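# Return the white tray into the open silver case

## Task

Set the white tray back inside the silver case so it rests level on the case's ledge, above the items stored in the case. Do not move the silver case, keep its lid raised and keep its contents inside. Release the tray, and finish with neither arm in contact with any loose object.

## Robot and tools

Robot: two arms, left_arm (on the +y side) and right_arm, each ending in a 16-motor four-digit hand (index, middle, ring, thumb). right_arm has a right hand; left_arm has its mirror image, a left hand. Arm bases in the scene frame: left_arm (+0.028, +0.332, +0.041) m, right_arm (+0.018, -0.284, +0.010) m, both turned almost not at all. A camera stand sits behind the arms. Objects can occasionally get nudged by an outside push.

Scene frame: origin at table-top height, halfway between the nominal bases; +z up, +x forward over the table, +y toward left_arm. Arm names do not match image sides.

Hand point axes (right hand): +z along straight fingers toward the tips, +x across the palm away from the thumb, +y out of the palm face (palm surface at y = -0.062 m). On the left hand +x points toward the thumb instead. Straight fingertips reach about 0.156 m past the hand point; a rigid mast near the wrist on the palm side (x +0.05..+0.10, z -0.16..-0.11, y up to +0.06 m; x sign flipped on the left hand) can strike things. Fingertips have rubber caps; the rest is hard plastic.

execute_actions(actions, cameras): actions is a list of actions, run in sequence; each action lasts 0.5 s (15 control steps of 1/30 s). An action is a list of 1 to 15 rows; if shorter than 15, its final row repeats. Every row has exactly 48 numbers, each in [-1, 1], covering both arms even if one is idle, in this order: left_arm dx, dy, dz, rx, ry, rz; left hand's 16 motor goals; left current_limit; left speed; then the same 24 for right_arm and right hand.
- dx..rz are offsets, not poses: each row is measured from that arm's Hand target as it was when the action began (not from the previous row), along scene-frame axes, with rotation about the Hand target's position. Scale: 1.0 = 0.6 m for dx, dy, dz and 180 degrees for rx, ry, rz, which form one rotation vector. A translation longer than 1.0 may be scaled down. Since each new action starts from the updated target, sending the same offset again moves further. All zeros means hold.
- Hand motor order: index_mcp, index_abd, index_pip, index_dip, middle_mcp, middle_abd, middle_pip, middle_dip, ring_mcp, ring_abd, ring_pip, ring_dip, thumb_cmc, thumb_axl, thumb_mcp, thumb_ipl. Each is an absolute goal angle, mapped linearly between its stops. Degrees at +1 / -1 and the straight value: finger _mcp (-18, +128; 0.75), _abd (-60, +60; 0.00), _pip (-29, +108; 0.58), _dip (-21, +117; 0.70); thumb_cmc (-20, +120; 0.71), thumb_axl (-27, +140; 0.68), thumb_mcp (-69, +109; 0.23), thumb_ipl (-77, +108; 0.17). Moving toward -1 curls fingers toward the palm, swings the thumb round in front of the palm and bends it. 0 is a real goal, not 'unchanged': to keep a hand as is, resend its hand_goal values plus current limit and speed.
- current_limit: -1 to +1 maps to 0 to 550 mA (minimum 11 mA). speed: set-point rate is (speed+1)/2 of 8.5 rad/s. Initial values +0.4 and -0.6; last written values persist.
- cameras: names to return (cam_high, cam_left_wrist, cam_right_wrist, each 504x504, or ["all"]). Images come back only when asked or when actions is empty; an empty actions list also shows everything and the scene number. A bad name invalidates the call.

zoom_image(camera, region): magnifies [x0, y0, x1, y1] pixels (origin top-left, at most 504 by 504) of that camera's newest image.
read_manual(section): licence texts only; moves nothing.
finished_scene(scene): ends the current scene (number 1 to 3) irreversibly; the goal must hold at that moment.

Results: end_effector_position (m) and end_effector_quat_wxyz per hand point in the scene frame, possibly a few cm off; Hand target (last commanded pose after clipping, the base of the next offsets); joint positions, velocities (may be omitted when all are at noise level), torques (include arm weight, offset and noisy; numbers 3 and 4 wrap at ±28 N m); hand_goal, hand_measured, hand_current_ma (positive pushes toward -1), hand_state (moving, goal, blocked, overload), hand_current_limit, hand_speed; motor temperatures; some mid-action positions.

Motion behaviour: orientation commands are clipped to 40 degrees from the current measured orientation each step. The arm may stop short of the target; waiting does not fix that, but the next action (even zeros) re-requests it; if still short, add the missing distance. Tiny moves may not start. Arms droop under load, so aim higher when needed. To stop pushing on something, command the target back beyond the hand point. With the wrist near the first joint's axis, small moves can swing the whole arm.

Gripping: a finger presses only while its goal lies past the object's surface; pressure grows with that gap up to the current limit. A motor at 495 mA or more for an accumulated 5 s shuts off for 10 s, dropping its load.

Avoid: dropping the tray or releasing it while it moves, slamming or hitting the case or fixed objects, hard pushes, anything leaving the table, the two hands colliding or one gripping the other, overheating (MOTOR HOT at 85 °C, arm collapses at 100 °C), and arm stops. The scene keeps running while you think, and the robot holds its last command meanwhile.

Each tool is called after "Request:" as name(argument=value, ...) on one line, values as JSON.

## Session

Request:
execute_actions(actions=[], cameras=["all"])

Scene clock: 0.00 s.
left_arm: end_effector_position=(+0.6210, +0.4365, +0.3426) hand_goal=(+0.754, +0.000, +0.576, +0.696, +0.754, +0.000, +0.576, +0.696, +0.754, +0.000, +0.576, +0.696, +0.714, +0.678, +0.226, +0.168) hand_measured=(+0.754, +0.000, +0.576, +0.696, +0.754, +0.000, +0.576, +0.696, +0.754, +0.000, +0.576, +0.696, +0.714, +0.678, +0.226, +0.168) hand_current_ma=(+0, +0, +0, +0, +0, +0, +0, +0, +0, +0, +0, +0, +0, +0, +0, +0) hand_state=(goal, goal, goal, goal, goal, goal, goal, goal, goal, goal, goal, goal, goal, goal, goal, goal) hand_current_limit=0.40 hand_speed=-0.60 end_effector_quat_wxyz=(+0.213, -0.097, +0.909, -0.345) | right_arm: end_effector_position=(+0.8431, -0.6812, +0.1986) hand_goal=(+0.754, +0.000, +0.576, +0.696, +0.754, +0.000, +0.576, +0.696, +0.754, +0.000, +0.576, +0.696, +0.714, +0.678, +0.226, +0.168) hand_measured=(+0.754, +0.000, +0.576, +0.696, +0.754, +0.000, +0.576, +0.696, +0.754, +0.000, +0.576, +0.696, +0.714, +0.678, +0.226, +0.168) hand_current_ma=(+0, +0, +0, +0, +0, +0, +0, +0, +0, +0, +0, +0, +0, +0, +0, +0) hand_state=(goal, goal, goal, goal, goal, goal, goal, goal, goal, goal, goal, goal, goal, goal, goal, goal) hand_current_limit=0.40 hand_speed=-0.60 end_effector_quat_wxyz=(+0.299, +0.661, +0.035, +0.688)
Joint positions: left_arm=[0.257 1.737 1.888 -1.33 0.759 -1.665] | right_arm=[-0.353 2.382 1.829 0.678 0.004 1.108]
Joint velocities: within noise
Joint torques (N m): no reading
Motor temperatures (°C): left_arm=[25 33 39 26 24 24] | right_arm=[29 33 31 26 26 23]
Heat: left arm: hottest elbow 39 °C; right arm: hottest shoulder 33 °C.
Hand target: left_arm +0.6270, +0.4384, +0.3467; +0.219, -0.094, +0.908, -0.344 | right_arm +0.8458, -0.6822, +0.2295; +0.305, +0.642, +0.034, +0.703

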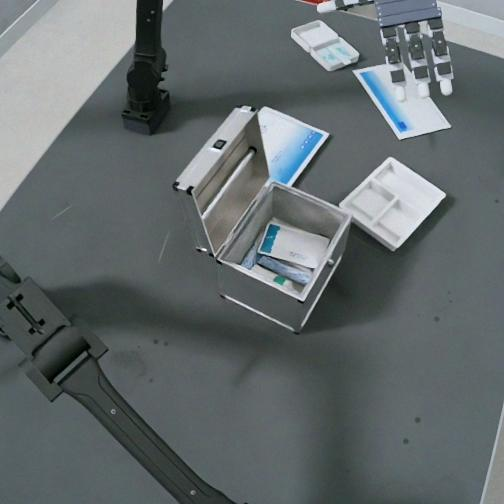

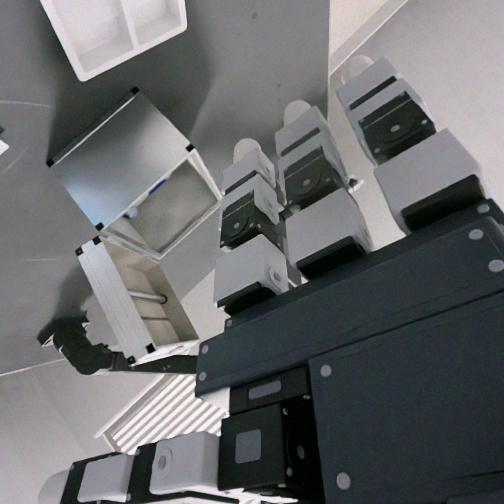

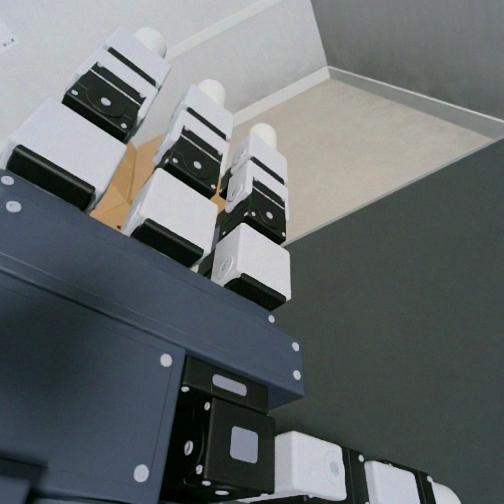

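Request:
zoom_image(camera="cam_high", region=[325, 145, 455, 275])

Request:
zoom_image(camera="cam_high", region=[165, 95, 365, 345])

Scaled by 3.877 from the camera's 504x504 image, which has a finer 720x720 frame.

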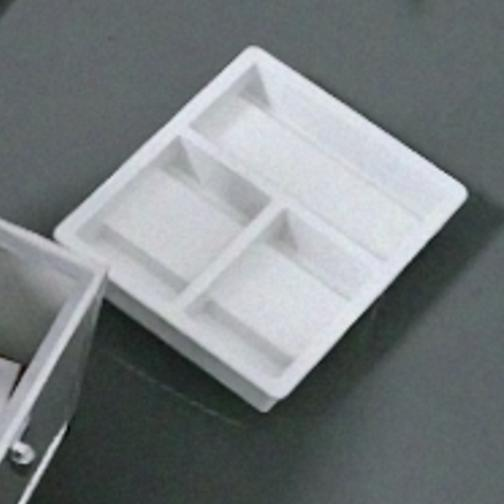

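Scaled by 2.016 from the camera's 504x504 image, which has a finer 720x720 frame.

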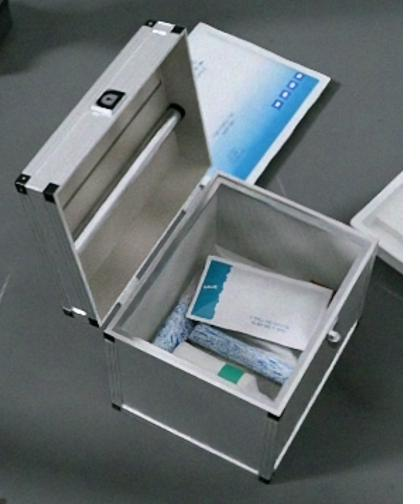

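Request:
execute_actions(actions=[[[0.012,-0.05,0.0,0.026,-0.0635,-0.15,0.754,0,0.576,0.696,0.754,0,0.576,0.696,-0.068,0,-0.299,-0.174,0.714,0.678,0.226,0.168,0.4,-0.6,0,0,0,0,0,0,0.754,0,0.576,0.696,0.754,0,0.576,0.696,0.754,0,0.576,0.696,0.714,0.678,0.226,0.168,0.4,-0.6]],[[0.015,-0.0625,-0.01,0.0306,-0.0743,-0.1751,0.754,0,0.576,0.696,0.754,0,0.576,0.696,-0.068,0,-0.299,-0.174,0.714,0.678,0.226,0.168,0.4,-0.6,0,0,0,0,0,0,0.754,0,0.576,0.696,0.754,0,0.576,0.696,0.754,0,0.576,0.696,0.714,0.678,0.226,0.168,0.4,-0.6]],[[0.015,-0.0625,-0.01,0.0306,-0.0743,-0.1751,0.754,0,0.576,0.696,0.754,0,0.576,0.696,-0.068,0,-0.299,-0.174,0.714,0.678,0.226,0.168,0.4,-0.6,0,0,0,0,0,0,0.754,0,0.576,0.696,0.754,0,0.576,0.696,0.754,0,0.576,0.696,0.714,0.678,0.226,0.168,0.4,-0.6]]], cameras=["cam_high"])

Scene clock: 45.10 s.
left_arm: end_effector_position=(+0.6462, +0.3362, +0.3429) hand_goal=(+0.754, +0.000, +0.576, +0.696, +0.754, +0.000, +0.576, +0.696, -0.068, +0.000, -0.298, -0.174, +0.714, +0.678, +0.226, +0.168) hand_measured=(+0.750, +0.000, +0.576, +0.696, +0.750, +0.000, +0.576, +0.696, -0.060, +0.000, -0.292, -0.172, +0.712, +0.678, +0.224, +0.168) hand_current_ma=(-18, +1, +2, +0, -15, +1, +1, +0, +38, +0, +26, +12, -10, -4, -8, -2) hand_state=(goal, goal, goal, goal, goal, goal, goal, goal, goal, goal, goal, goal, goal, goal, goal, goal) hand_current_limit=0.40 hand_speed=-0.60 end_effector_quat_wxyz=(+0.258, +0.666, +0.670, -0.202) | right_arm: end_effector_position=(+0.8431, -0.6812, +0.1986) hand_goal=(+0.754, +0.000, +0.576, +0.696, +0.754, +0.000, +0.576, +0.696, +0.754, +0.000, +0.576, +0.696, +0.714, +0.678, +0.226, +0.168) hand_measured=(+0.756, +0.000, +0.576, +0.696, +0.756, +0.000, +0.576, +0.696, +0.756, +0.000, +0.576, +0.696, +0.716, +0.678, +0.226, +0.168) hand_current_ma=(+4, +1, +1, +0, +4, +1, +1, +0, +4, +1, +1, +0, +2, -2, +0, -1) hand_state=(goal, goal, goal, goal, goal, goal, goal, goal, goal, goal, goal, goal, goal, goal, goal, goal) hand_current_limit=0.40 hand_speed=-0.60 end_effector_quat_wxyz=(+0.299, +0.661, +0.035, +0.688)
Joint positions: left_arm=[0.155 1.73 1.798 -1.678 0.667 0.182] | right_arm=[-0.353 2.382 1.829 0.678 0.004 1.108]
Joint torques (N m): left_arm=[0.09 -16.73 9.22 -0.49 0.64 0.05] | right_arm=[1.61 -27.52 10.21 2.85 0.04 -0.04]
Motor temperatures (°C): left_arm=[25 36 48 26 25 24] | right_arm=[28 40 35 26 26 23]
Heat: left arm: hottest elbow 48 °C; right arm: hottest shoulder 40 °C.
Hand target: left_arm +0.6521, +0.3334, +0.3349; +0.182, +0.694, +0.632, -0.293 | right_arm +0.8458, -0.6822, +0.2295; +0.305, +0.642, +0.034, +0.703
Off the commanded pose: left_arm 0.010 m, 15 deg | right_arm 0.031 m, 3 deg.
joint sent to its limit (left arm) — joint 4 (wrist pitch), lower limit. The joint targets are off in orientation, not in position.
Step readings (end_effector_position of left_arm | right_arm):
0: (+0.6210, +0.4365, +0.3426) | (+0.8431, -0.6812, +0.1986)
1: (+0.6216, +0.4362, +0.3429) | (+0.8431, -0.6812, +0.1986)
2: (+0.6235, +0.4342, +0.3440) | (+0.8431, -0.6812, +0.1986)
4: (+0.6267, +0.4292, +0.3450) | (+0.8431, -0.6812, +0.1986)
8: (+0.6274, +0.4196, +0.3443) | (+0.8431, -0.6812, +0.1986)
15: (+0.6212, +0.4118, +0.3431) | (+0.8431, -0.6812, +0.1986)
16: (+0.6205, +0.4114, +0.3431) | (+0.8431, -0.6812, +0.1986)
17: (+0.6216, +0.4095, +0.3436) | (+0.8431, -0.6812, +0.1986)
19: (+0.6253, +0.4059, +0.3449) | (+0.8431, -0.6812, +0.1986)
23: (+0.6284, +0.3881, +0.3468) | (+0.8431, -0.6812, +0.1986)
30: (+0.6331, +0.3734, +0.3519) | (+0.8431, -0.6812, +0.1986)
31: (+0.6340, +0.3734, +0.3523) | (+0.8431, -0.6812, +0.1986)
32: (+0.6356, +0.3738, +0.3517) | (+0.8431, -0.6812, +0.1986)
34: (+0.6384, +0.3726, +0.3482) | (+0.8431, -0.6812, +0.1986)
38: (+0.6397, +0.3581, +0.3356) | (+0.8431, -0.6812, +0.1986)
45: (+0.6443, +0.3405, +0.3392) | (+0.8431, -0.6812, +0.1986)
Images, in order (width x height): cam_high 504x504.

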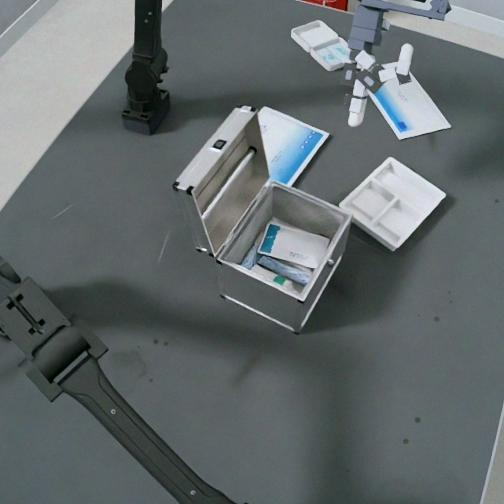

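Request:
execute_actions(actions=[[[0.015,-0.06,-0.036,0.0328,-0.0788,-0.182,0.754,0,0.576,0.696,0.754,0,0.576,0.696,-0.068,0,-0.299,-0.174,0.714,0.678,0.226,0.168,0.4,-0.6,0,0,0,0,0,0,0.754,0,0.576,0.696,0.754,0,0.576,0.696,0.754,0,0.576,0.696,0.714,0.678,0.226,0.168,0.4,-0.6]],[[0.015,-0.065,-0.036,0.0328,-0.0788,-0.182,0.754,0,0.576,0.696,0.754,0,0.576,0.696,-0.068,0,-0.299,-0.174,0.714,0.678,0.226,0.168,0.4,-0.6,0,0,0,0,0,0,0.754,0,0.576,0.696,0.754,0,0.576,0.696,0.754,0,0.576,0.696,0.714,0.678,0.226,0.168,0.4,-0.6]],[[0.015,-0.07,-0.03,0.0328,-0.0788,-0.182,0.754,0,0.576,0.696,0.754,0,0.576,0.696,-0.068,0,-0.299,-0.174,0.714,0.678,0.226,0.168,0.4,-0.6,0,0,0,0,0,0,0.754,0,0.576,0.696,0.754,0,0.576,0.696,0.754,0,0.576,0.696,0.714,0.678,0.226,0.168,0.4,-0.6]]], cameras=["cam_high", "cam_left_wrist"])

Scene clock: 53.97 s.
left_arm: end_effector_position=(+0.6682, +0.2168, +0.2772) hand_goal=(+0.754, +0.000, +0.576, +0.696, +0.754, +0.000, +0.576, +0.696, -0.068, +0.000, -0.298, -0.174, +0.714, +0.678, +0.226, +0.168) hand_measured=(+0.754, +0.000, +0.576, +0.696, +0.754, +0.000, +0.576, +0.696, -0.060, +0.000, -0.292, -0.172, +0.714, +0.678, +0.224, +0.168) hand_current_ma=(+0, +1, +2, +0, -1, +1, +1, +0, +39, +0, +26, +12, +4, -4, -14, -2) hand_state=(goal, goal, goal, goal, goal, goal, goal, goal, goal, goal, goal, goal, goal, goal, goal, goal) hand_current_limit=0.40 hand_speed=-0.60 end_effector_quat_wxyz=(+0.003, +0.988, -0.151, +0.013) | right_arm: end_effector_position=(+0.8431, -0.6812, +0.1986) hand_goal=(+0.754, +0.000, +0.576, +0.696, +0.754, +0.000, +0.576, +0.696, +0.754, +0.000, +0.576, +0.696, +0.714, +0.678, +0.226, +0.168) hand_measured=(+0.756, +0.000, +0.576, +0.696, +0.756, +0.000, +0.576, +0.696, +0.756, +0.000, +0.576, +0.696, +0.716, +0.678, +0.226, +0.168) hand_current_ma=(+4, +1, +1, +0, +4, +1, +1, +0, +4, +1, +1, +0, +2, -2, +0, -1) hand_state=(goal, goal, goal, goal, goal, goal, goal, goal, goal, goal, goal, goal, goal, goal, goal, goal) hand_current_limit=0.40 hand_speed=-0.60 end_effector_quat_wxyz=(+0.299, +0.661, +0.035, +0.688)
Joint positions: left_arm=[-0.057 2.059 2.189 -1.676 0.008 1.836] | right_arm=[-0.353 2.382 1.829 0.678 0.004 1.108]
Joint torques (N m): left_arm=[0.73 -21.13 11.55 -0.57 0.1 -0.05] | right_arm=[1.44 -27.4 10.18 2.89 0.04 -0.03]
Heat: left arm: hottest elbow 49 °C; right arm: hottest shoulder 41 °C.
Hand target: left_arm +0.6791, +0.2163, +0.2736; +0.000, +0.987, -0.160, +0.000 | right_arm +0.8458, -0.6822, +0.2295; +0.305, +0.642, +0.034, +0.703
Off the commanded pose: left_arm 0.012 m, 2 deg | right_arm 0.031 m, 3 deg.
joint sent to its limit (left arm) — joint 4 (wrist pitch), lower limit. The joint targets still meet the commanded pose.
Step readings (end_effector_position of left_arm | right_arm):
0: (+0.6462, +0.3361, +0.3430) | (+0.8431, -0.6812, +0.1986)
1: (+0.6462, +0.3365, +0.3427) | (+0.8431, -0.6812, +0.1986)
2: (+0.6460, +0.3379, +0.3413) | (+0.8431, -0.6812, +0.1986)
4: (+0.6458, +0.3369, +0.3384) | (+0.8431, -0.6812, +0.1986)
8: (+0.6465, +0.3248, +0.3296) | (+0.8431, -0.6812, +0.1986)
15: (+0.6479, +0.3088, +0.3072) | (+0.8431, -0.6812, +0.1986)
16: (+0.6478, +0.3080, +0.3045) | (+0.8431, -0.6812, +0.1986)
17: (+0.6472, +0.3076, +0.3010) | (+0.8431, -0.6812, +0.1986)
19: (+0.6488, +0.3064, +0.2957) | (+0.8431, -0.6812, +0.1986)
23: (+0.6560, +0.2917, +0.2901) | (+0.8431, -0.6812, +0.1986)
30: (+0.6581, +0.2662, +0.2854) | (+0.8431, -0.6812, +0.1986)
31: (+0.6578, +0.2655, +0.2854) | (+0.8431, -0.6812, +0.1986)
32: (+0.6571, +0.2652, +0.2841) | (+0.8431, -0.6812, +0.1986)
34: (+0.6606, +0.2668, +0.2821) | (+0.8431, -0.6812, +0.1986)
38: (+0.6708, +0.2515, +0.2828) | (+0.8431, -0.6812, +0.1986)
45: (+0.6715, +0.2185, +0.2776) | (+0.8431, -0.6812, +0.1986)
Images, in order (width x height): cam_high 504x504, cam_left_wrist 504x504.

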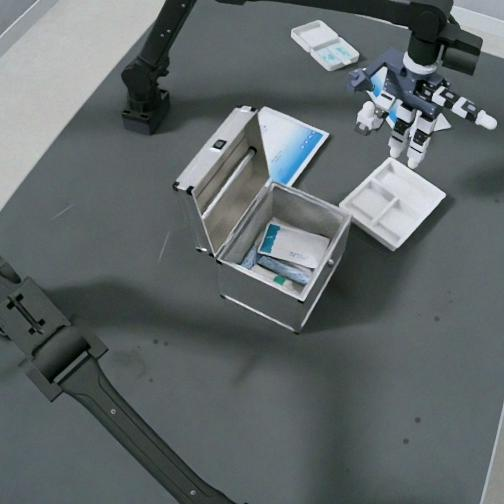

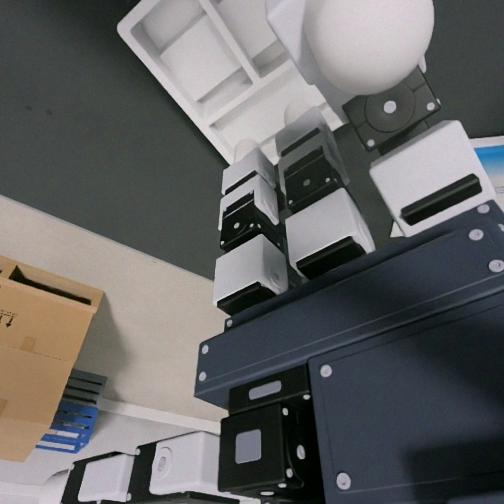

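Request:
zoom_image(camera="cam_high", region=[345, 90, 455, 200])

Scaled by 4.582 from the camera's 504x504 image, which has a finer 720x720 frame.

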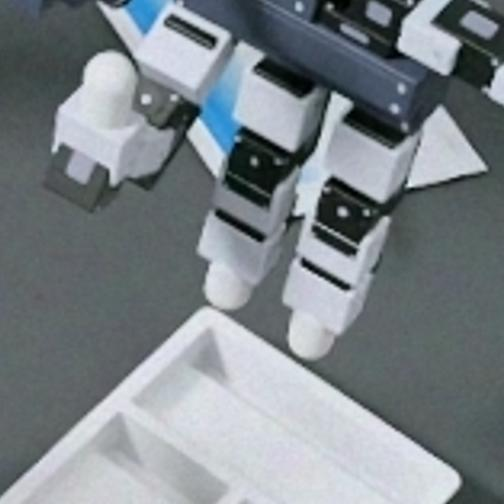

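Request:
execute_actions(actions=[[[0.005,-0.01,-0.07,0,0,0,0.754,0,0.576,0.696,0.754,0,0.576,0.696,-0.068,0,-0.299,-0.174,0.714,0.678,0.226,0.168,0.4,-0.6,0,0,0,0,0,0,0.754,0,0.576,0.696,0.754,0,0.576,0.696,0.754,0,0.576,0.696,0.714,0.678,0.226,0.168,0.4,-0.6],[0.01,-0.02,-0.145,0,0,0,0.754,0,0.576,0.696,0.754,0,0.576,0.696,-0.068,0,-0.299,-0.174,0.714,0.678,0.226,0.168,0.4,-0.6,0,0,0,0,0,0,0.754,0,0.576,0.696,0.754,0,0.576,0.696,0.754,0,0.576,0.696,0.714,0.678,0.226,0.168,0.4,-0.6]]], cameras=["cam_high", "cam_left_wrist"])

Request:
zoom_image(camera="cam_high", region=[335, 110, 455, 260])

Scene clock: 79.03 s.
left_arm: end_effector_position=(+0.6807, +0.2157, +0.1963) hand_goal=(+0.754, +0.000, +0.576, +0.696, +0.754, +0.000, +0.576, +0.696, -0.068, +0.000, -0.298, -0.174, +0.714, +0.678, +0.226, +0.168) hand_measured=(+0.754, +0.000, +0.576, +0.696, +0.754, +0.000, +0.576, +0.696, -0.060, +0.000, -0.292, -0.172, +0.714, +0.678, +0.224, +0.168) hand_current_ma=(+0, +1, +2, +0, -1, +1, +1, +0, +39, +0, +26, +12, +3, -4, -14, -2) hand_state=(goal, goal, goal, goal, goal, goal, goal, goal, goal, goal, goal, goal, goal, goal, goal, goal) hand_current_limit=0.40 hand_speed=-0.60 end_effector_quat_wxyz=(+0.001, +0.988, -0.153, +0.001) | right_arm: end_effector_position=(+0.8431, -0.6812, +0.1986) hand_goal=(+0.754, +0.000, +0.576, +0.696, +0.754, +0.000, +0.576, +0.696, +0.754, +0.000, +0.576, +0.696, +0.714, +0.678, +0.226, +0.168) hand_measured=(+0.756, +0.000, +0.576, +0.696, +0.756, +0.000, +0.576, +0.696, +0.756, +0.000, +0.576, +0.696, +0.716, +0.678, +0.226, +0.168) hand_current_ma=(+4, +1, +1, +0, +4, +1, +1, +0, +4, +1, +1, +0, +2, -2, +0, -1) hand_state=(goal, goal, goal, goal, goal, goal, goal, goal, goal, goal, goal, goal, goal, goal, goal, goal) hand_current_limit=0.40 hand_speed=-0.60 end_effector_quat_wxyz=(+0.299, +0.661, +0.035, +0.688)
Joint positions: left_arm=[-0.06 2.112 2.066 -1.524 0.003 1.837] | right_arm=[-0.353 2.382 1.829 0.678 0.004 1.108]
Joint torques (N m): left_arm=[-0.79 -23.47 9.05 0.21 0.1 -0.17] | right_arm=[1.49 -27.46 10.24 2.89 0.05 -0.04]
Motor temperatures (°C): left_arm=[25 37 53 26 24 24] | right_arm=[28 43 36 26 26 23]
Heat: left arm: hottest elbow 53 °C; right arm: hottest shoulder 43 °C.
Hand target: left_arm +0.6851, +0.2043, +0.1866; +0.000, +0.987, -0.160, +0.000 | right_arm +0.8458, -0.6822, +0.2295; +0.305, +0.642, +0.034, +0.703
Off the commanded pose: left_arm 0.016 m, 1 deg | right_arm 0.031 m, 3 deg.
Step readings (end_effector_position of left_arm | right_arm):
0: (+0.6682, +0.2168, +0.2772) | (+0.8431, -0.6812, +0.1986)
1: (+0.6682, +0.2168, +0.2772) | (+0.8431, -0.6812, +0.1986)
2: (+0.6687, +0.2168, +0.2772) | (+0.8431, -0.6812, +0.1986)
4: (+0.6742, +0.2171, +0.2691) | (+0.8431, -0.6812, +0.1986)
8: (+0.6784, +0.2173, +0.2391) | (+0.8431, -0.6812, +0.1986)
15: (+0.6803, +0.2157, +0.1977) | (+0.8431, -0.6812, +0.1986)
Images, in order (width x height): cam_high 504x504, cam_left_wrist 504x504.

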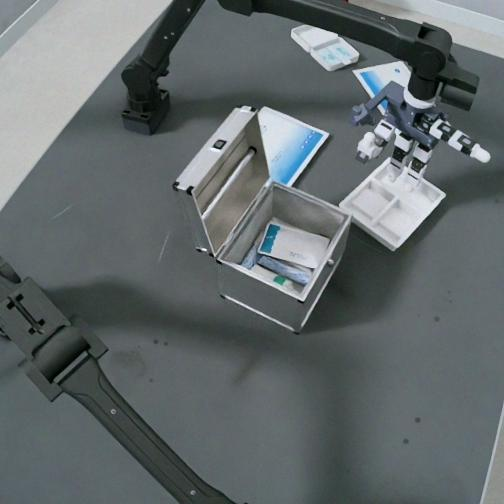

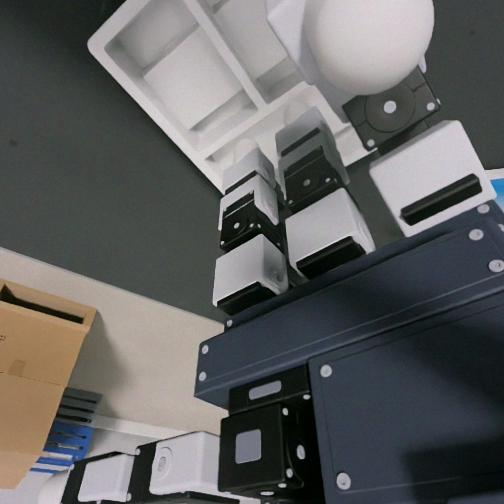

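Scaled by 3.360 from the camera's 504x504 image, which has a finer 720x720 frame.

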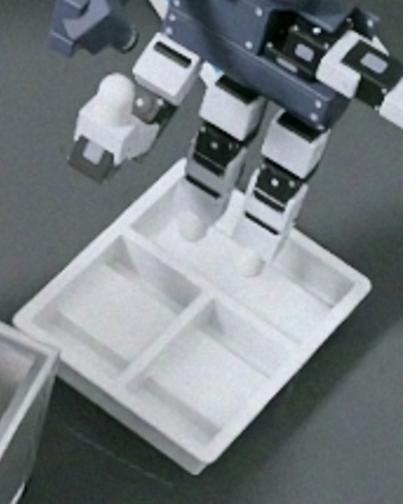

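Request:
execute_actions(actions=[[[-0.0135,-0.032,-0.01,0,0,-0.003,0.754,0,0.576,0.696,0.754,0,0.576,0.696,-0.068,0,-0.299,-0.174,0.714,0.678,0.226,0.168,0.4,-0.6,0,0,0,0,0,0,0.754,0,0.576,0.696,0.754,0,0.576,0.696,0.754,0,0.576,0.696,0.714,0.678,0.226,0.168,0.4,-0.6]]], cameras=["cam_high", "cam_left_wrist"])

Request:
zoom_image(camera="cam_high", region=[335, 110, 455, 260])

Scene clock: 84.60 s.
left_arm: end_effector_position=(+0.6757, +0.1902, +0.1852) hand_goal=(+0.754, +0.000, +0.576, +0.696, +0.754, +0.000, +0.576, +0.696, -0.068, +0.000, -0.298, -0.174, +0.714, +0.678, +0.226, +0.168) hand_measured=(+0.754, +0.000, +0.576, +0.696, +0.754, +0.000, +0.576, +0.696, -0.060, +0.000, -0.292, -0.172, +0.714, +0.678, +0.224, +0.168) hand_current_ma=(+0, +1, +2, +0, -1, +1, +1, +0, +39, +0, +26, +12, +3, -4, -14, -2) hand_state=(goal, goal, goal, goal, goal, goal, goal, goal, goal, goal, goal, goal, goal, goal, goal, goal) hand_current_limit=0.40 hand_speed=-0.60 end_effector_quat_wxyz=(+0.002, +0.986, -0.165, -0.001) | right_arm: end_effector_position=(+0.8431, -0.6812, +0.1986) hand_goal=(+0.754, +0.000, +0.576, +0.696, +0.754, +0.000, +0.576, +0.696, +0.754, +0.000, +0.576, +0.696, +0.714, +0.678, +0.226, +0.168) hand_measured=(+0.756, +0.000, +0.576, +0.696, +0.756, +0.000, +0.576, +0.696, +0.756, +0.000, +0.576, +0.696, +0.716, +0.678, +0.226, +0.168) hand_current_ma=(+4, +1, +1, +0, +4, +1, +1, +0, +4, +1, +1, +0, +2, -2, +0, -1) hand_state=(goal, goal, goal, goal, goal, goal, goal, goal, goal, goal, goal, goal, goal, goal, goal, goal) hand_current_limit=0.40 hand_speed=-0.60 end_effector_quat_wxyz=(+0.299, +0.661, +0.035, +0.688)
Joint positions: left_arm=[-0.099 2.112 2.037 -1.497 0.003 1.822] | right_arm=[-0.353 2.382 1.829 0.678 0.004 1.108]
Joint torques (N m): left_arm=[0.09 -24.53 8.06 0.17 0.11 -0.24] | right_arm=[1.61 -27.46 10.18 2.84 0.03 -0.06]
Heat: left arm: hottest elbow 53 °C; right arm: hottest shoulder 43 °C.
Hand target: left_arm +0.6770, +0.1852, +0.1806; +0.000, +0.986, -0.165, +0.000 | right_arm +0.8458, -0.6822, +0.2295; +0.305, +0.642, +0.034, +0.703
Off the commanded pose: left_arm 0.007 m, 0 deg | right_arm 0.031 m, 3 deg.
Step readings (end_effector_position of left_arm | right_arm):
0: (+0.6807, +0.2157, +0.1963) | (+0.8431, -0.6812, +0.1986)
1: (+0.6808, +0.2157, +0.1963) | (+0.8431, -0.6812, +0.1986)
2: (+0.6814, +0.2149, +0.1963) | (+0.8431, -0.6812, +0.1986)
4: (+0.6823, +0.2131, +0.1944) | (+0.8431, -0.6812, +0.1986)
8: (+0.6794, +0.2037, +0.1881) | (+0.8431, -0.6812, +0.1986)
15: (+0.6756, +0.1907, +0.1852) | (+0.8431, -0.6812, +0.1986)
Images, in order (width x height): cam_high 504x504, cam_left_wrist 504x504.

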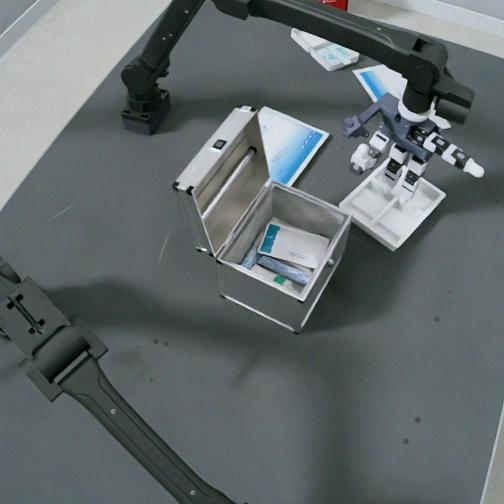

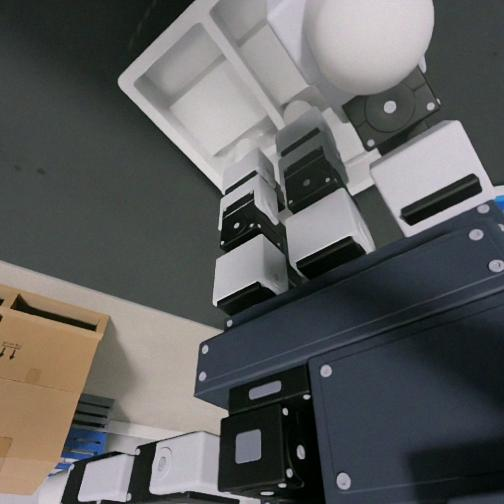

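Scaled by 3.360 from the camera's 504x504 image, which has a finer 720x720 frame.

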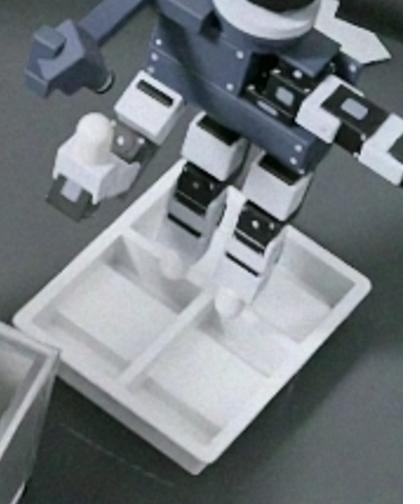

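Request:
execute_actions(actions=[[[-0.0117,0.03,-0.01,0,0,-0.002,0.754,0,0.576,0.696,0.754,0,0.576,0.696,-0.068,0,-0.299,-0.174,0.714,0.678,0.226,0.168,0.4,-0.6,0,0,0,0,0,0,0.754,0,0.576,0.696,0.754,0,0.576,0.696,0.754,0,0.576,0.696,0.714,0.678,0.226,0.168,0.4,-0.6],[-0.0117,0.03,-0.035,0,0,-0.002,0.754,0,0.576,0.696,0.754,0,0.576,0.696,-0.068,0,-0.299,-0.174,0.714,0.678,0.226,0.168,0.4,-0.6,0,0,0,0,0,0,0.754,0,0.576,0.696,0.754,0,0.576,0.696,0.754,0,0.576,0.696,0.714,0.678,0.226,0.168,0.4,-0.6]]], cameras=["cam_high", "cam_left_wrist"])

Request:
zoom_image(camera="cam_high", region=[355, 165, 425, 235])

Request:
zoom_image(camera="cam_left_wrist", region=[120, 0, 360, 200])

Scene clock: 92.23 s.
left_arm: end_effector_position=(+0.6667, +0.1919, +0.1580) hand_goal=(+0.754, +0.000, +0.576, +0.696, +0.754, +0.000, +0.576, +0.696, -0.068, +0.000, -0.298, -0.174, +0.714, +0.678, +0.226, +0.168) hand_measured=(+0.754, +0.000, +0.576, +0.696, +0.754, +0.000, +0.576, +0.696, -0.060, +0.000, -0.292, -0.172, +0.714, +0.678, +0.224, +0.168) hand_current_ma=(+0, +1, +2, +0, -1, +1, +1, +0, +39, +0, +26, +12, +3, -4, -14, -2) hand_state=(goal, goal, goal, goal, goal, goal, goal, goal, goal, goal, goal, goal, goal, goal, goal, goal) hand_current_limit=0.40 hand_speed=-0.60 end_effector_quat_wxyz=(+0.002, +0.985, -0.173, -0.006) | right_arm: end_effector_position=(+0.8431, -0.6812, +0.1986) hand_goal=(+0.754, +0.000, +0.576, +0.696, +0.754, +0.000, +0.576, +0.696, +0.754, +0.000, +0.576, +0.696, +0.714, +0.678, +0.226, +0.168) hand_measured=(+0.756, +0.000, +0.576, +0.696, +0.756, +0.000, +0.576, +0.696, +0.756, +0.000, +0.576, +0.696, +0.716, +0.678, +0.226, +0.168) hand_current_ma=(+4, +1, +1, +0, +4, +1, +1, +0, +4, +1, +1, +0, +2, -2, +0, -1) hand_state=(goal, goal, goal, goal, goal, goal, goal, goal, goal, goal, goal, goal, goal, goal, goal, goal) hand_current_limit=0.40 hand_speed=-0.60 end_effector_quat_wxyz=(+0.299, +0.661, +0.035, +0.688)
Joint positions: left_arm=[-0.097 2.106 1.954 -1.431 0.003 1.839] | right_arm=[-0.353 2.382 1.829 0.678 0.004 1.108]
Joint torques (N m): left_arm=[2.14 -25.11 7.97 0.14 0.09 -0.07] | right_arm=[1.49 -27.46 10.22 2.86 0.03 -0.03]
Heat: left arm: hottest elbow 52 °C; right arm: hottest shoulder 43 °C.
Hand target: left_arm +0.6700, +0.2032, +0.1596; +0.000, +0.986, -0.168, +0.000 | right_arm +0.8458, -0.6822, +0.2295; +0.305, +0.642, +0.034, +0.703
Off the commanded pose: left_arm 0.012 m, 1 deg | right_arm 0.031 m, 3 deg.
Step readings (end_effector_position of left_arm | right_arm):
0: (+0.6758, +0.1902, +0.1852) | (+0.8431, -0.6812, +0.1986)
1: (+0.6759, +0.1902, +0.1852) | (+0.8431, -0.6812, +0.1986)
2: (+0.6757, +0.1902, +0.1835) | (+0.8431, -0.6812, +0.1986)
4: (+0.6750, +0.1902, +0.1794) | (+0.8431, -0.6812, +0.1986)
8: (+0.6690, +0.1907, +0.1649) | (+0.8431, -0.6812, +0.1986)
15: (+0.6663, +0.1919, +0.1580) | (+0.8431, -0.6812, +0.1986)
Images, in order (width x height): cam_high 504x504, cam_left_wrist 504x504.

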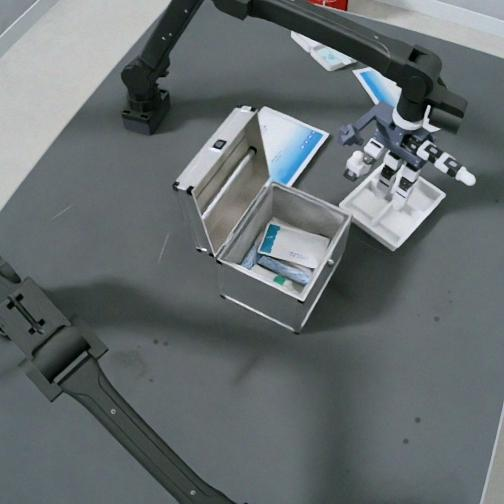

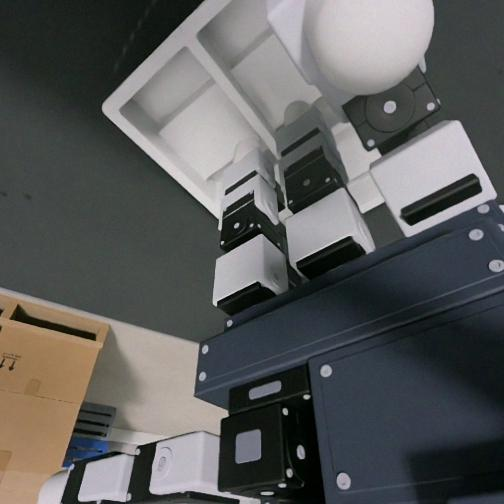

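Scaled by 7.200 from the camera's 504x504 image, which has a finer 720x720 frame.

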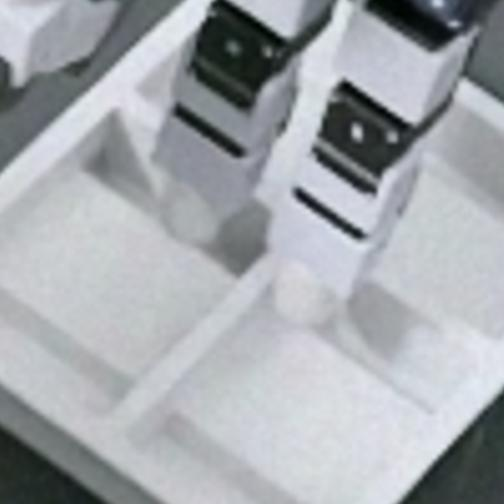

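Scaled by 2.100 from the camera's 504x504 image, which has a finer 720x720 frame.

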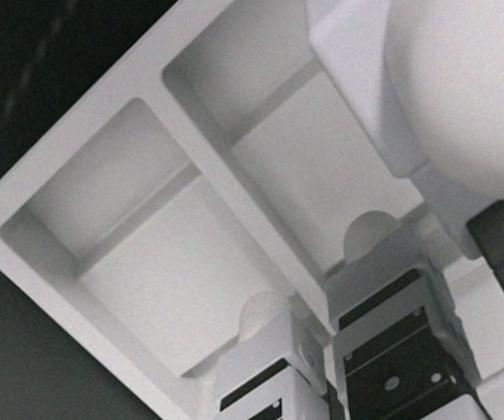

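Request:
execute_actions(actions=[[[0.009,0.014,-0.004,0,0,0,0.754,0,0.576,0.696,0.754,0,0.576,0.696,-0.068,0,-0.299,-0.174,0.714,0.678,0.226,0.168,0.4,-0.6,0,0,0,0,0,0,0.754,0,0.576,0.696,0.754,0,0.576,0.696,0.754,0,0.576,0.696,0.714,0.678,0.226,0.168,0.4,-0.6]]], cameras=["cam_high"])

Request:
zoom_image(camera="cam_high", region=[355, 165, 425, 235])

Scene clock: 97.67 s.
left_arm: end_effector_position=(+0.6677, +0.2025, +0.1580) hand_goal=(+0.754, +0.000, +0.576, +0.696, +0.754, +0.000, +0.576, +0.696, -0.068, +0.000, -0.298, -0.174, +0.714, +0.678, +0.226, +0.168) hand_measured=(+0.754, +0.000, +0.576, +0.696, +0.754, +0.000, +0.576, +0.696, -0.060, +0.000, -0.292, -0.172, +0.714, +0.678, +0.224, +0.168) hand_current_ma=(+0, +1, +2, +0, -1, +1, +1, +0, +39, +0, +26, +12, +3, -4, -14, -2) hand_state=(goal, goal, goal, goal, goal, goal, goal, goal, goal, goal, goal, goal, goal, goal, goal, goal) hand_current_limit=0.40 hand_speed=-0.60 end_effector_quat_wxyz=(+0.002, +0.985, -0.171, -0.006) | right_arm: end_effector_position=(+0.8431, -0.6812, +0.1986) hand_goal=(+0.754, +0.000, +0.576, +0.696, +0.754, +0.000, +0.576, +0.696, +0.754, +0.000, +0.576, +0.696, +0.714, +0.678, +0.226, +0.168) hand_measured=(+0.756, +0.000, +0.576, +0.696, +0.756, +0.000, +0.576, +0.696, +0.756, +0.000, +0.576, +0.696, +0.716, +0.678, +0.226, +0.168) hand_current_ma=(+4, +1, +1, +0, +4, +1, +1, +0, +4, +1, +1, +0, +2, -2, +0, -1) hand_state=(goal, goal, goal, goal, goal, goal, goal, goal, goal, goal, goal, goal, goal, goal, goal, goal) hand_current_limit=0.40 hand_speed=-0.60 end_effector_quat_wxyz=(+0.299, +0.661, +0.035, +0.688)
Joint positions: left_arm=[-0.081 2.106 1.954 -1.431 0.003 1.852] | right_arm=[-0.353 2.382 1.829 0.678 0.004 1.108]
Joint torques (N m): left_arm=[1.9 -23.77 9.31 -0.01 0.09 -0.06] | right_arm=[1.55 -27.4 10.21 2.82 0.04 -0.04]
Heat: left arm: hottest elbow 52 °C; right arm: hottest shoulder 44 °C.
Hand target: left_arm +0.6754, +0.2115, +0.1572; +0.000, +0.986, -0.168, +0.000 | right_arm +0.8458, -0.6822, +0.2295; +0.305, +0.642, +0.034, +0.703
Off the commanded pose: left_arm 0.012 m, 1 deg | right_arm 0.031 m, 3 deg.
Step readings (end_effector_position of left_arm | right_arm):
0: (+0.6666, +0.1919, +0.1580) | (+0.8431, -0.6812, +0.1986)
1: (+0.6667, +0.1921, +0.1580) | (+0.8431, -0.6812, +0.1986)
2: (+0.6667, +0.1926, +0.1580) | (+0.8431, -0.6812, +0.1986)
4: (+0.6666, +0.1934, +0.1580) | (+0.8431, -0.6812, +0.1986)
8: (+0.6669, +0.1968, +0.1580) | (+0.8431, -0.6812, +0.1986)
15: (+0.6677, +0.2020, +0.1580) | (+0.8431, -0.6812, +0.1986)
Images, in order (width x height): cam_high 504x504.

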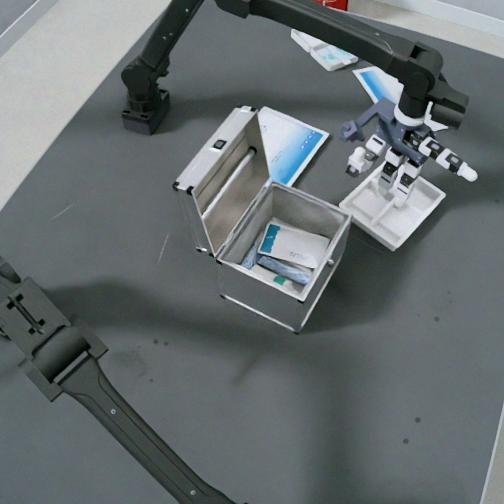

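Scaled by 7.200 from the camera's 504x504 image, which has a finer 720x720 frame.

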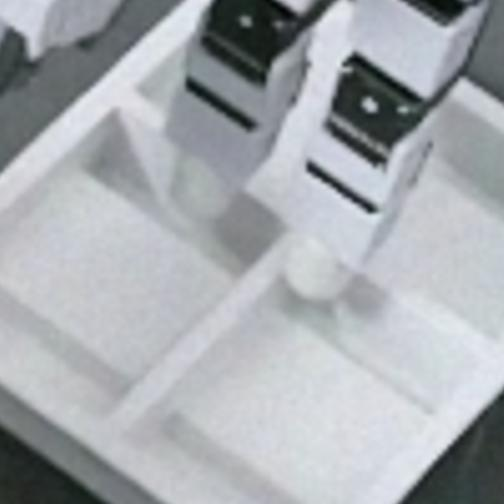

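Request:
execute_actions(actions=[[[0.004,-0.002,-0.012,0,0,0,0.754,0,0.576,0.696,0.754,0,0.576,0.696,-0.068,0,-0.299,-0.174,0.714,0.678,0.226,0.168,0.4,-0.6,0,0,0,0,0,0,0.754,0,0.576,0.696,0.754,0,0.576,0.696,0.754,0,0.576,0.696,0.714,0.678,0.226,0.168,0.4,-0.6],[0.006,-0.002,-0.028,0,0,0,0.754,0,0.576,0.696,0.754,0,0.576,0.696,-0.068,0,-0.299,-0.174,0.714,0.678,0.226,0.168,0.4,-0.6,0,0,0,0,0,0,0.754,0,0.576,0.696,0.754,0,0.576,0.696,0.754,0,0.576,0.696,0.714,0.678,0.226,0.168,0.4,-0.6]]], cameras=["cam_high", "cam_left_wrist"])

Request:
zoom_image(camera="cam_high", region=[355, 165, 425, 235])

Request:
zoom_image(camera="cam_left_wrist", region=[120, 0, 360, 200])

Scene clock: 107.67 s.
left_arm: end_effector_position=(+0.6746, +0.2020, +0.1580) hand_goal=(+0.754, +0.000, +0.576, +0.696, +0.754, +0.000, +0.576, +0.696, -0.068, +0.000, -0.298, -0.174, +0.714, +0.678, +0.226, +0.168) hand_measured=(+0.754, +0.000, +0.576, +0.696, +0.754, +0.000, +0.576, +0.696, -0.060, +0.000, -0.292, -0.172, +0.714, +0.678, +0.224, +0.168) hand_current_ma=(+0, +1, +2, +0, -1, +1, +1, +0, +39, +0, +26, +12, +3, -4, -14, -2) hand_state=(goal, goal, goal, goal, goal, goal, goal, goal, goal, goal, goal, goal, goal, goal, goal, goal) hand_current_limit=0.40 hand_speed=-0.60 end_effector_quat_wxyz=(+0.001, +0.985, -0.171, +0.008) | right_arm: end_effector_position=(+0.8431, -0.6812, +0.1986) hand_goal=(+0.754, +0.000, +0.576, +0.696, +0.754, +0.000, +0.576, +0.696, +0.754, +0.000, +0.576, +0.696, +0.714, +0.678, +0.226, +0.168) hand_measured=(+0.756, +0.000, +0.576, +0.696, +0.756, +0.000, +0.576, +0.696, +0.756, +0.000, +0.576, +0.696, +0.716, +0.678, +0.226, +0.168) hand_current_ma=(+4, +1, +1, +0, +4, +1, +1, +0, +4, +1, +1, +0, +2, -2, +0, -1) hand_state=(goal, goal, goal, goal, goal, goal, goal, goal, goal, goal, goal, goal, goal, goal, goal, goal) hand_current_limit=0.40 hand_speed=-0.60 end_effector_quat_wxyz=(+0.299, +0.661, +0.035, +0.688)
Joint positions: left_arm=[-0.081 2.106 1.954 -1.403 0.003 1.853] | right_arm=[-0.353 2.382 1.829 0.678 0.004 1.108]
Joint torques (N m): left_arm=[1.79 -22.24 8.47 0.2 0.11 -0.07] | right_arm=[1.49 -27.69 10.24 2.86 0.02 -0.04]
Heat: left arm: hottest elbow 53 °C; right arm: hottest shoulder 44 °C.
Hand target: left_arm +0.6790, +0.2103, +0.1404; +0.000, +0.986, -0.168, +0.000 | right_arm +0.8458, -0.6822, +0.2295; +0.305, +0.642, +0.034, +0.703
Off the commanded pose: left_arm 0.020 m, 1 deg | right_arm 0.031 m, 3 deg.
Step readings (end_effector_position of left_arm | right_arm):
0: (+0.6677, +0.2025, +0.1580) | (+0.8431, -0.6812, +0.1986)
1: (+0.6677, +0.2025, +0.1580) | (+0.8431, -0.6812, +0.1986)
2: (+0.6678, +0.2025, +0.1580) | (+0.8431, -0.6812, +0.1986)
4: (+0.6695, +0.2024, +0.1580) | (+0.8431, -0.6812, +0.1986)
8: (+0.6733, +0.2021, +0.1580) | (+0.8431, -0.6812, +0.1986)
15: (+0.6745, +0.2020, +0.1580) | (+0.8431, -0.6812, +0.1986)
Images, in order (width x height): cam_high 504x504, cam_left_wrist 504x504.

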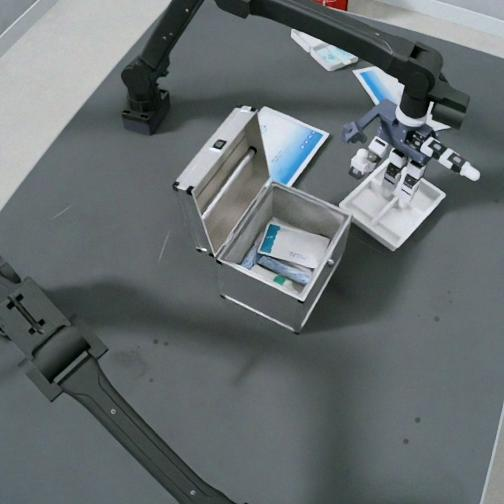

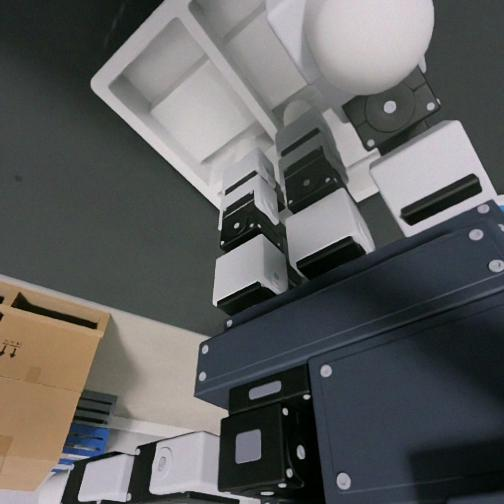

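Scaled by 7.200 from the camera's 504x504 image, which has a finer 720x720 frame.

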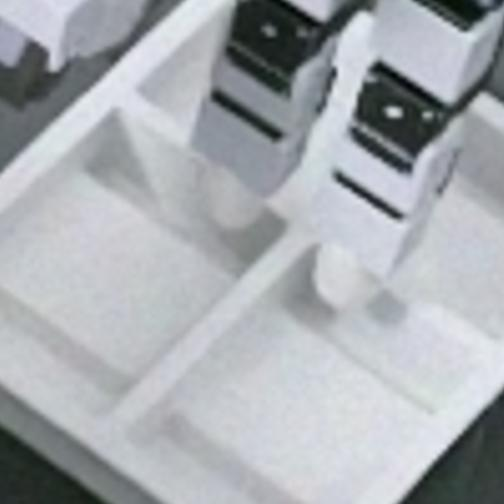

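Scaled by 2.100 from the camera's 504x504 image, which has a finer 720x720 frame.

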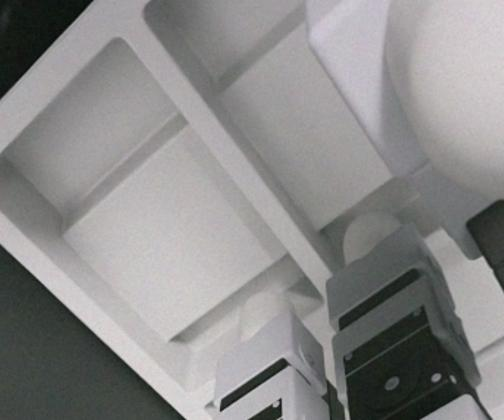

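Request:
execute_actions(actions=[[[-0.003,-0.001,-0.015,0,0,0,0.754,0,0.576,0.696,0.754,0,0.576,0.696,-0.068,0,-0.299,-0.174,0.714,0.678,0.226,0.168,0.4,-0.6,0,0,0,0,0,0,0.754,0,0.576,0.696,0.754,0,0.576,0.696,0.754,0,0.576,0.696,0.714,0.678,0.226,0.168,0.4,-0.6]]], cameras=["cam_high", "cam_left_wrist"])

Request:
zoom_image(camera="cam_high", region=[355, 165, 425, 235])

Request:
zoom_image(camera="cam_left_wrist", region=[120, 0, 360, 200])

Scene clock: 112.20 s.
left_arm: end_effector_position=(+0.6758, +0.2020, +0.1526) hand_goal=(+0.754, +0.000, +0.576, +0.696, +0.754, +0.000, +0.576, +0.696, -0.068, +0.000, -0.298, -0.174, +0.714, +0.678, +0.226, +0.168) hand_measured=(+0.754, +0.000, +0.576, +0.696, +0.754, +0.000, +0.576, +0.696, -0.060, +0.000, -0.292, -0.172, +0.714, +0.678, +0.224, +0.168) hand_current_ma=(-2, +1, +2, +0, -1, +1, +1, +0, +39, +0, +26, +12, +3, -4, -14, -2) hand_state=(goal, goal, goal, goal, goal, goal, goal, goal, goal, goal, goal, goal, goal, goal, goal, goal) hand_current_limit=0.40 hand_speed=-0.60 end_effector_quat_wxyz=(+0.000, +0.985, -0.171, +0.013) | right_arm: end_effector_position=(+0.8431, -0.6812, +0.1986) hand_goal=(+0.754, +0.000, +0.576, +0.696, +0.754, +0.000, +0.576, +0.696, +0.754, +0.000, +0.576, +0.696, +0.714, +0.678, +0.226, +0.168) hand_measured=(+0.756, +0.000, +0.576, +0.696, +0.756, +0.000, +0.576, +0.696, +0.756, +0.000, +0.576, +0.696, +0.716, +0.678, +0.226, +0.168) hand_current_ma=(+4, +1, +1, +0, +4, +1, +1, +0, +4, +1, +1, +0, +2, -2, +0, -1) hand_state=(goal, goal, goal, goal, goal, goal, goal, goal, goal, goal, goal, goal, goal, goal, goal, goal) hand_current_limit=0.40 hand_speed=-0.60 end_effector_quat_wxyz=(+0.299, +0.661, +0.035, +0.688)
Joint positions: left_arm=[-0.081 2.106 1.94 -1.38 0.003 1.853] | right_arm=[-0.353 2.382 1.829 0.678 0.004 1.108]
Joint torques (N m): left_arm=[1.67 -22.3 7.8 0.27 0.11 -0.09] | right_arm=[1.49 -27.52 10.21 2.82 0.03 -0.03]
Heat: left arm: hottest elbow 53 °C; right arm: hottest shoulder 44 °C.
Hand target: left_arm +0.6773, +0.2097, +0.1314; +0.000, +0.986, -0.168, +0.000 | right_arm +0.8458, -0.6822, +0.2295; +0.305, +0.642, +0.034, +0.703
Off the commanded pose: left_arm 0.023 m, 1 deg | right_arm 0.031 m, 3 deg.
Step readings (end_effector_position of left_arm | right_arm):
0: (+0.6746, +0.2020, +0.1580) | (+0.8431, -0.6812, +0.1986)
1: (+0.6747, +0.2020, +0.1580) | (+0.8431, -0.6812, +0.1986)
2: (+0.6752, +0.2020, +0.1580) | (+0.8431, -0.6812, +0.1986)
4: (+0.6766, +0.2019, +0.1572) | (+0.8431, -0.6812, +0.1986)
8: (+0.6766, +0.2019, +0.1542) | (+0.8431, -0.6812, +0.1986)
15: (+0.6757, +0.2020, +0.1526) | (+0.8431, -0.6812, +0.1986)
Images, in order (width x height): cam_high 504x504, cam_left_wrist 504x504.

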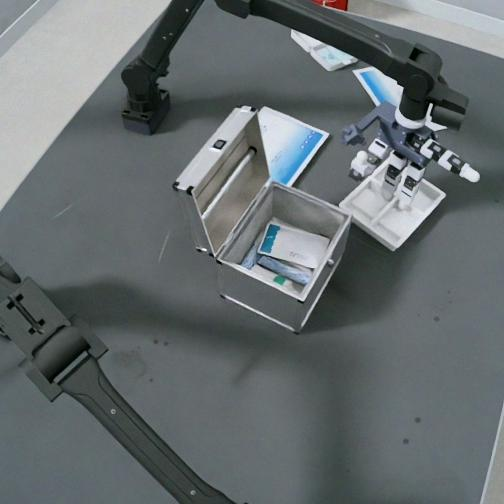

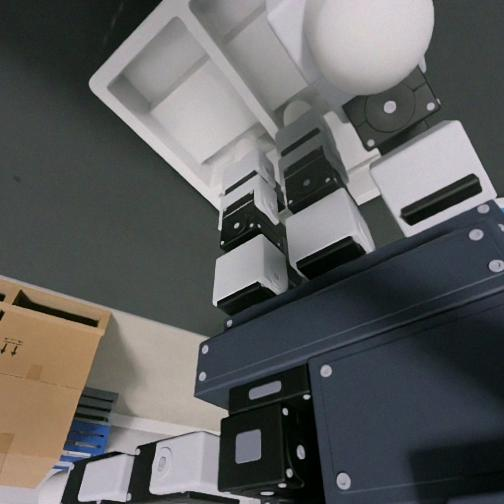

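Scaled by 7.200 from the camera's 504x504 image, which has a finer 720x720 frame.

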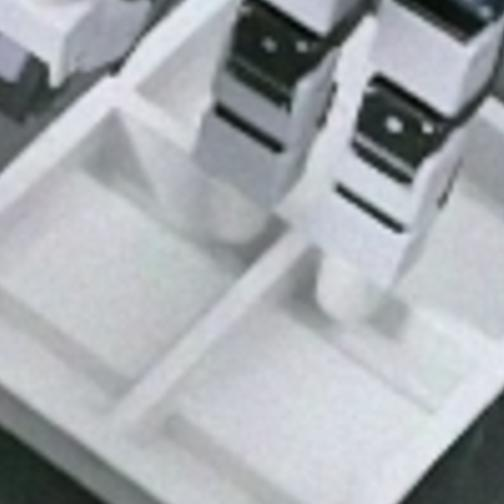

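Scaled by 2.100 from the camera's 504x504 image, which has a finer 720x720 frame.

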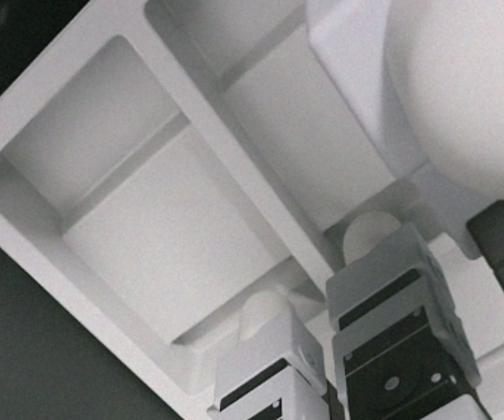

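Request:
execute_actions(actions=[[[-0.009,-0.001,-0.014,0,0,0,0.754,0,0.576,0.696,0.754,0,0.576,0.696,-0.068,0,-0.299,-0.174,0.714,0.678,0.226,0.168,0.4,-0.6,0,0,0,0,0,0,0.754,0,0.576,0.696,0.754,0,0.576,0.696,0.754,0,0.576,0.696,0.714,0.678,0.226,0.168,0.4,-0.6]]], cameras=["cam_high", "cam_left_wrist"])

Request:
zoom_image(camera="cam_high", region=[355, 165, 425, 235])

Request:
zoom_image(camera="cam_left_wrist", region=[120, 0, 360, 200])

Scene clock: 119.87 s.
left_arm: end_effector_position=(+0.6731, +0.2021, +0.1401) hand_goal=(+0.754, +0.000, +0.576, +0.696, +0.754, +0.000, +0.576, +0.696, -0.068, +0.000, -0.298, -0.174, +0.714, +0.678, +0.226, +0.168) hand_measured=(+0.752, +0.002, +0.576, +0.696, +0.754, +0.002, +0.576, +0.696, -0.060, +0.000, -0.292, -0.172, +0.714, +0.678, +0.222, +0.168) hand_current_ma=(-10, +6, +1, +0, -1, +7, +1, +0, +41, +0, +26, +12, +3, -4, -19, -2) hand_state=(goal, goal, goal, goal, goal, moving, goal, goal, goal, goal, goal, goal, goal, goal, goal, goal) hand_current_limit=0.40 hand_speed=-0.60 end_effector_quat_wxyz=(+0.000, +0.985, -0.171, +0.012) | right_arm: end_effector_position=(+0.8431, -0.6812, +0.1986) hand_goal=(+0.754, +0.000, +0.576, +0.696, +0.754, +0.000, +0.576, +0.696, +0.754, +0.000, +0.576, +0.696, +0.714, +0.678, +0.226, +0.168) hand_measured=(+0.756, +0.000, +0.576, +0.696, +0.756, +0.000, +0.576, +0.696, +0.756, +0.000, +0.576, +0.696, +0.716, +0.678, +0.226, +0.168) hand_current_ma=(+4, +1, +1, +0, +4, +1, +1, +0, +4, +1, +1, +0, +2, -2, +0, -1) hand_state=(goal, goal, goal, goal, goal, goal, goal, goal, goal, goal, goal, goal, goal, goal, goal, goal) hand_current_limit=0.40 hand_speed=-0.60 end_effector_quat_wxyz=(+0.299, +0.661, +0.035, +0.688)
Joint positions: left_arm=[-0.081 2.106 1.906 -1.349 0.003 1.853] | right_arm=[-0.353 2.382 1.829 0.678 0.004 1.108]
Joint torques (N m): left_arm=[1.61 -23.41 7.38 0.14 0.11 -0.11] | right_arm=[1.44 -27.4 10.19 2.85 0.03 -0.05]
Heat: left arm: hottest elbow 51 °C; right arm: hottest shoulder 44 °C.
Hand target: left_arm +0.6718, +0.2091, +0.1230; +0.000, +0.986, -0.168, +0.000 | right_arm +0.8458, -0.6822, +0.2295; +0.305, +0.642, +0.034, +0.703
Off the commanded pose: left_arm 0.019 m, 1 deg | right_arm 0.031 m, 3 deg.
Step readings (end_effector_position of left_arm | right_arm):
0: (+0.6758, +0.2020, +0.1526) | (+0.8431, -0.6812, +0.1986)
1: (+0.6757, +0.2020, +0.1523) | (+0.8431, -0.6812, +0.1986)
2: (+0.6757, +0.2020, +0.1513) | (+0.8431, -0.6812, +0.1986)
4: (+0.6754, +0.2020, +0.1478) | (+0.8431, -0.6812, +0.1986)
8: (+0.6717, +0.2022, +0.1401) | (+0.8431, -0.6812, +0.1986)
15: (+0.6729, +0.2022, +0.1401) | (+0.8431, -0.6812, +0.1986)
Images, in order (width x height): cam_high 504x504, cam_left_wrist 504x504.

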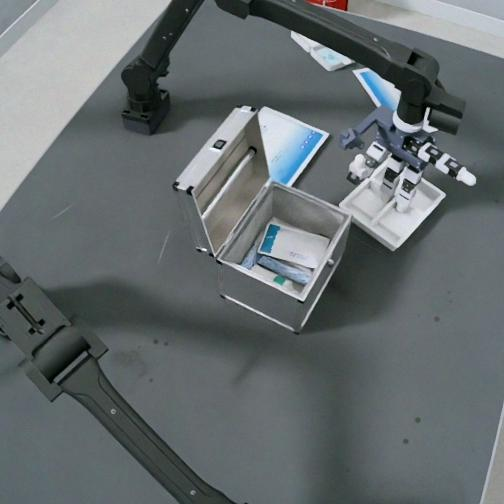

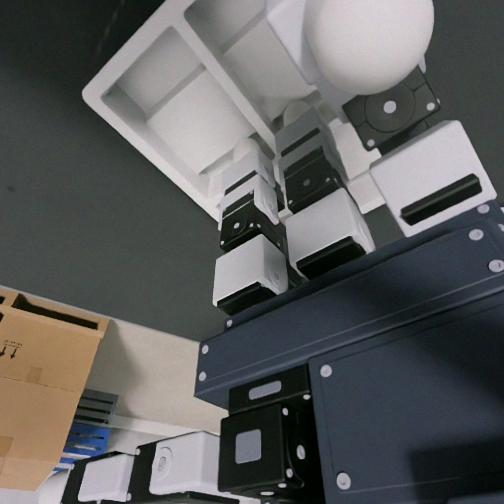

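Scaled by 7.200 from the camera's 504x504 image, which has a finer 720x720 frame.

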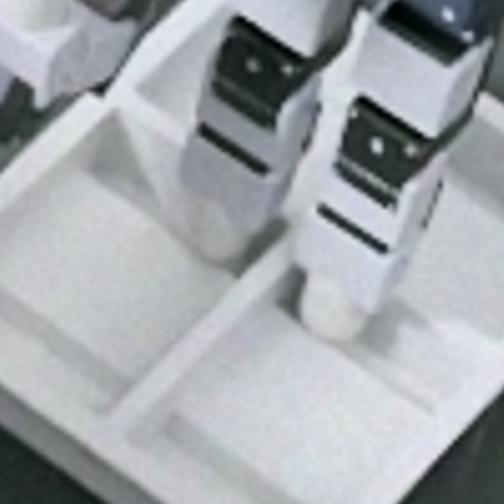

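Scaled by 2.100 from the camera's 504x504 image, which has a finer 720x720 frame.

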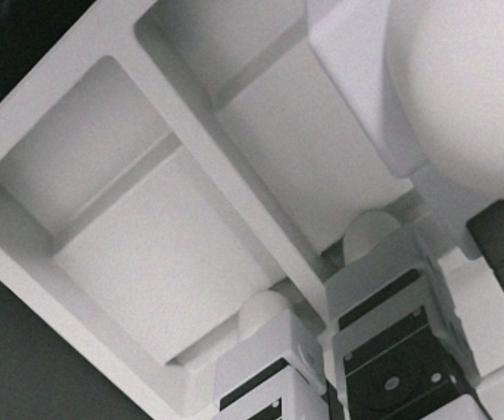

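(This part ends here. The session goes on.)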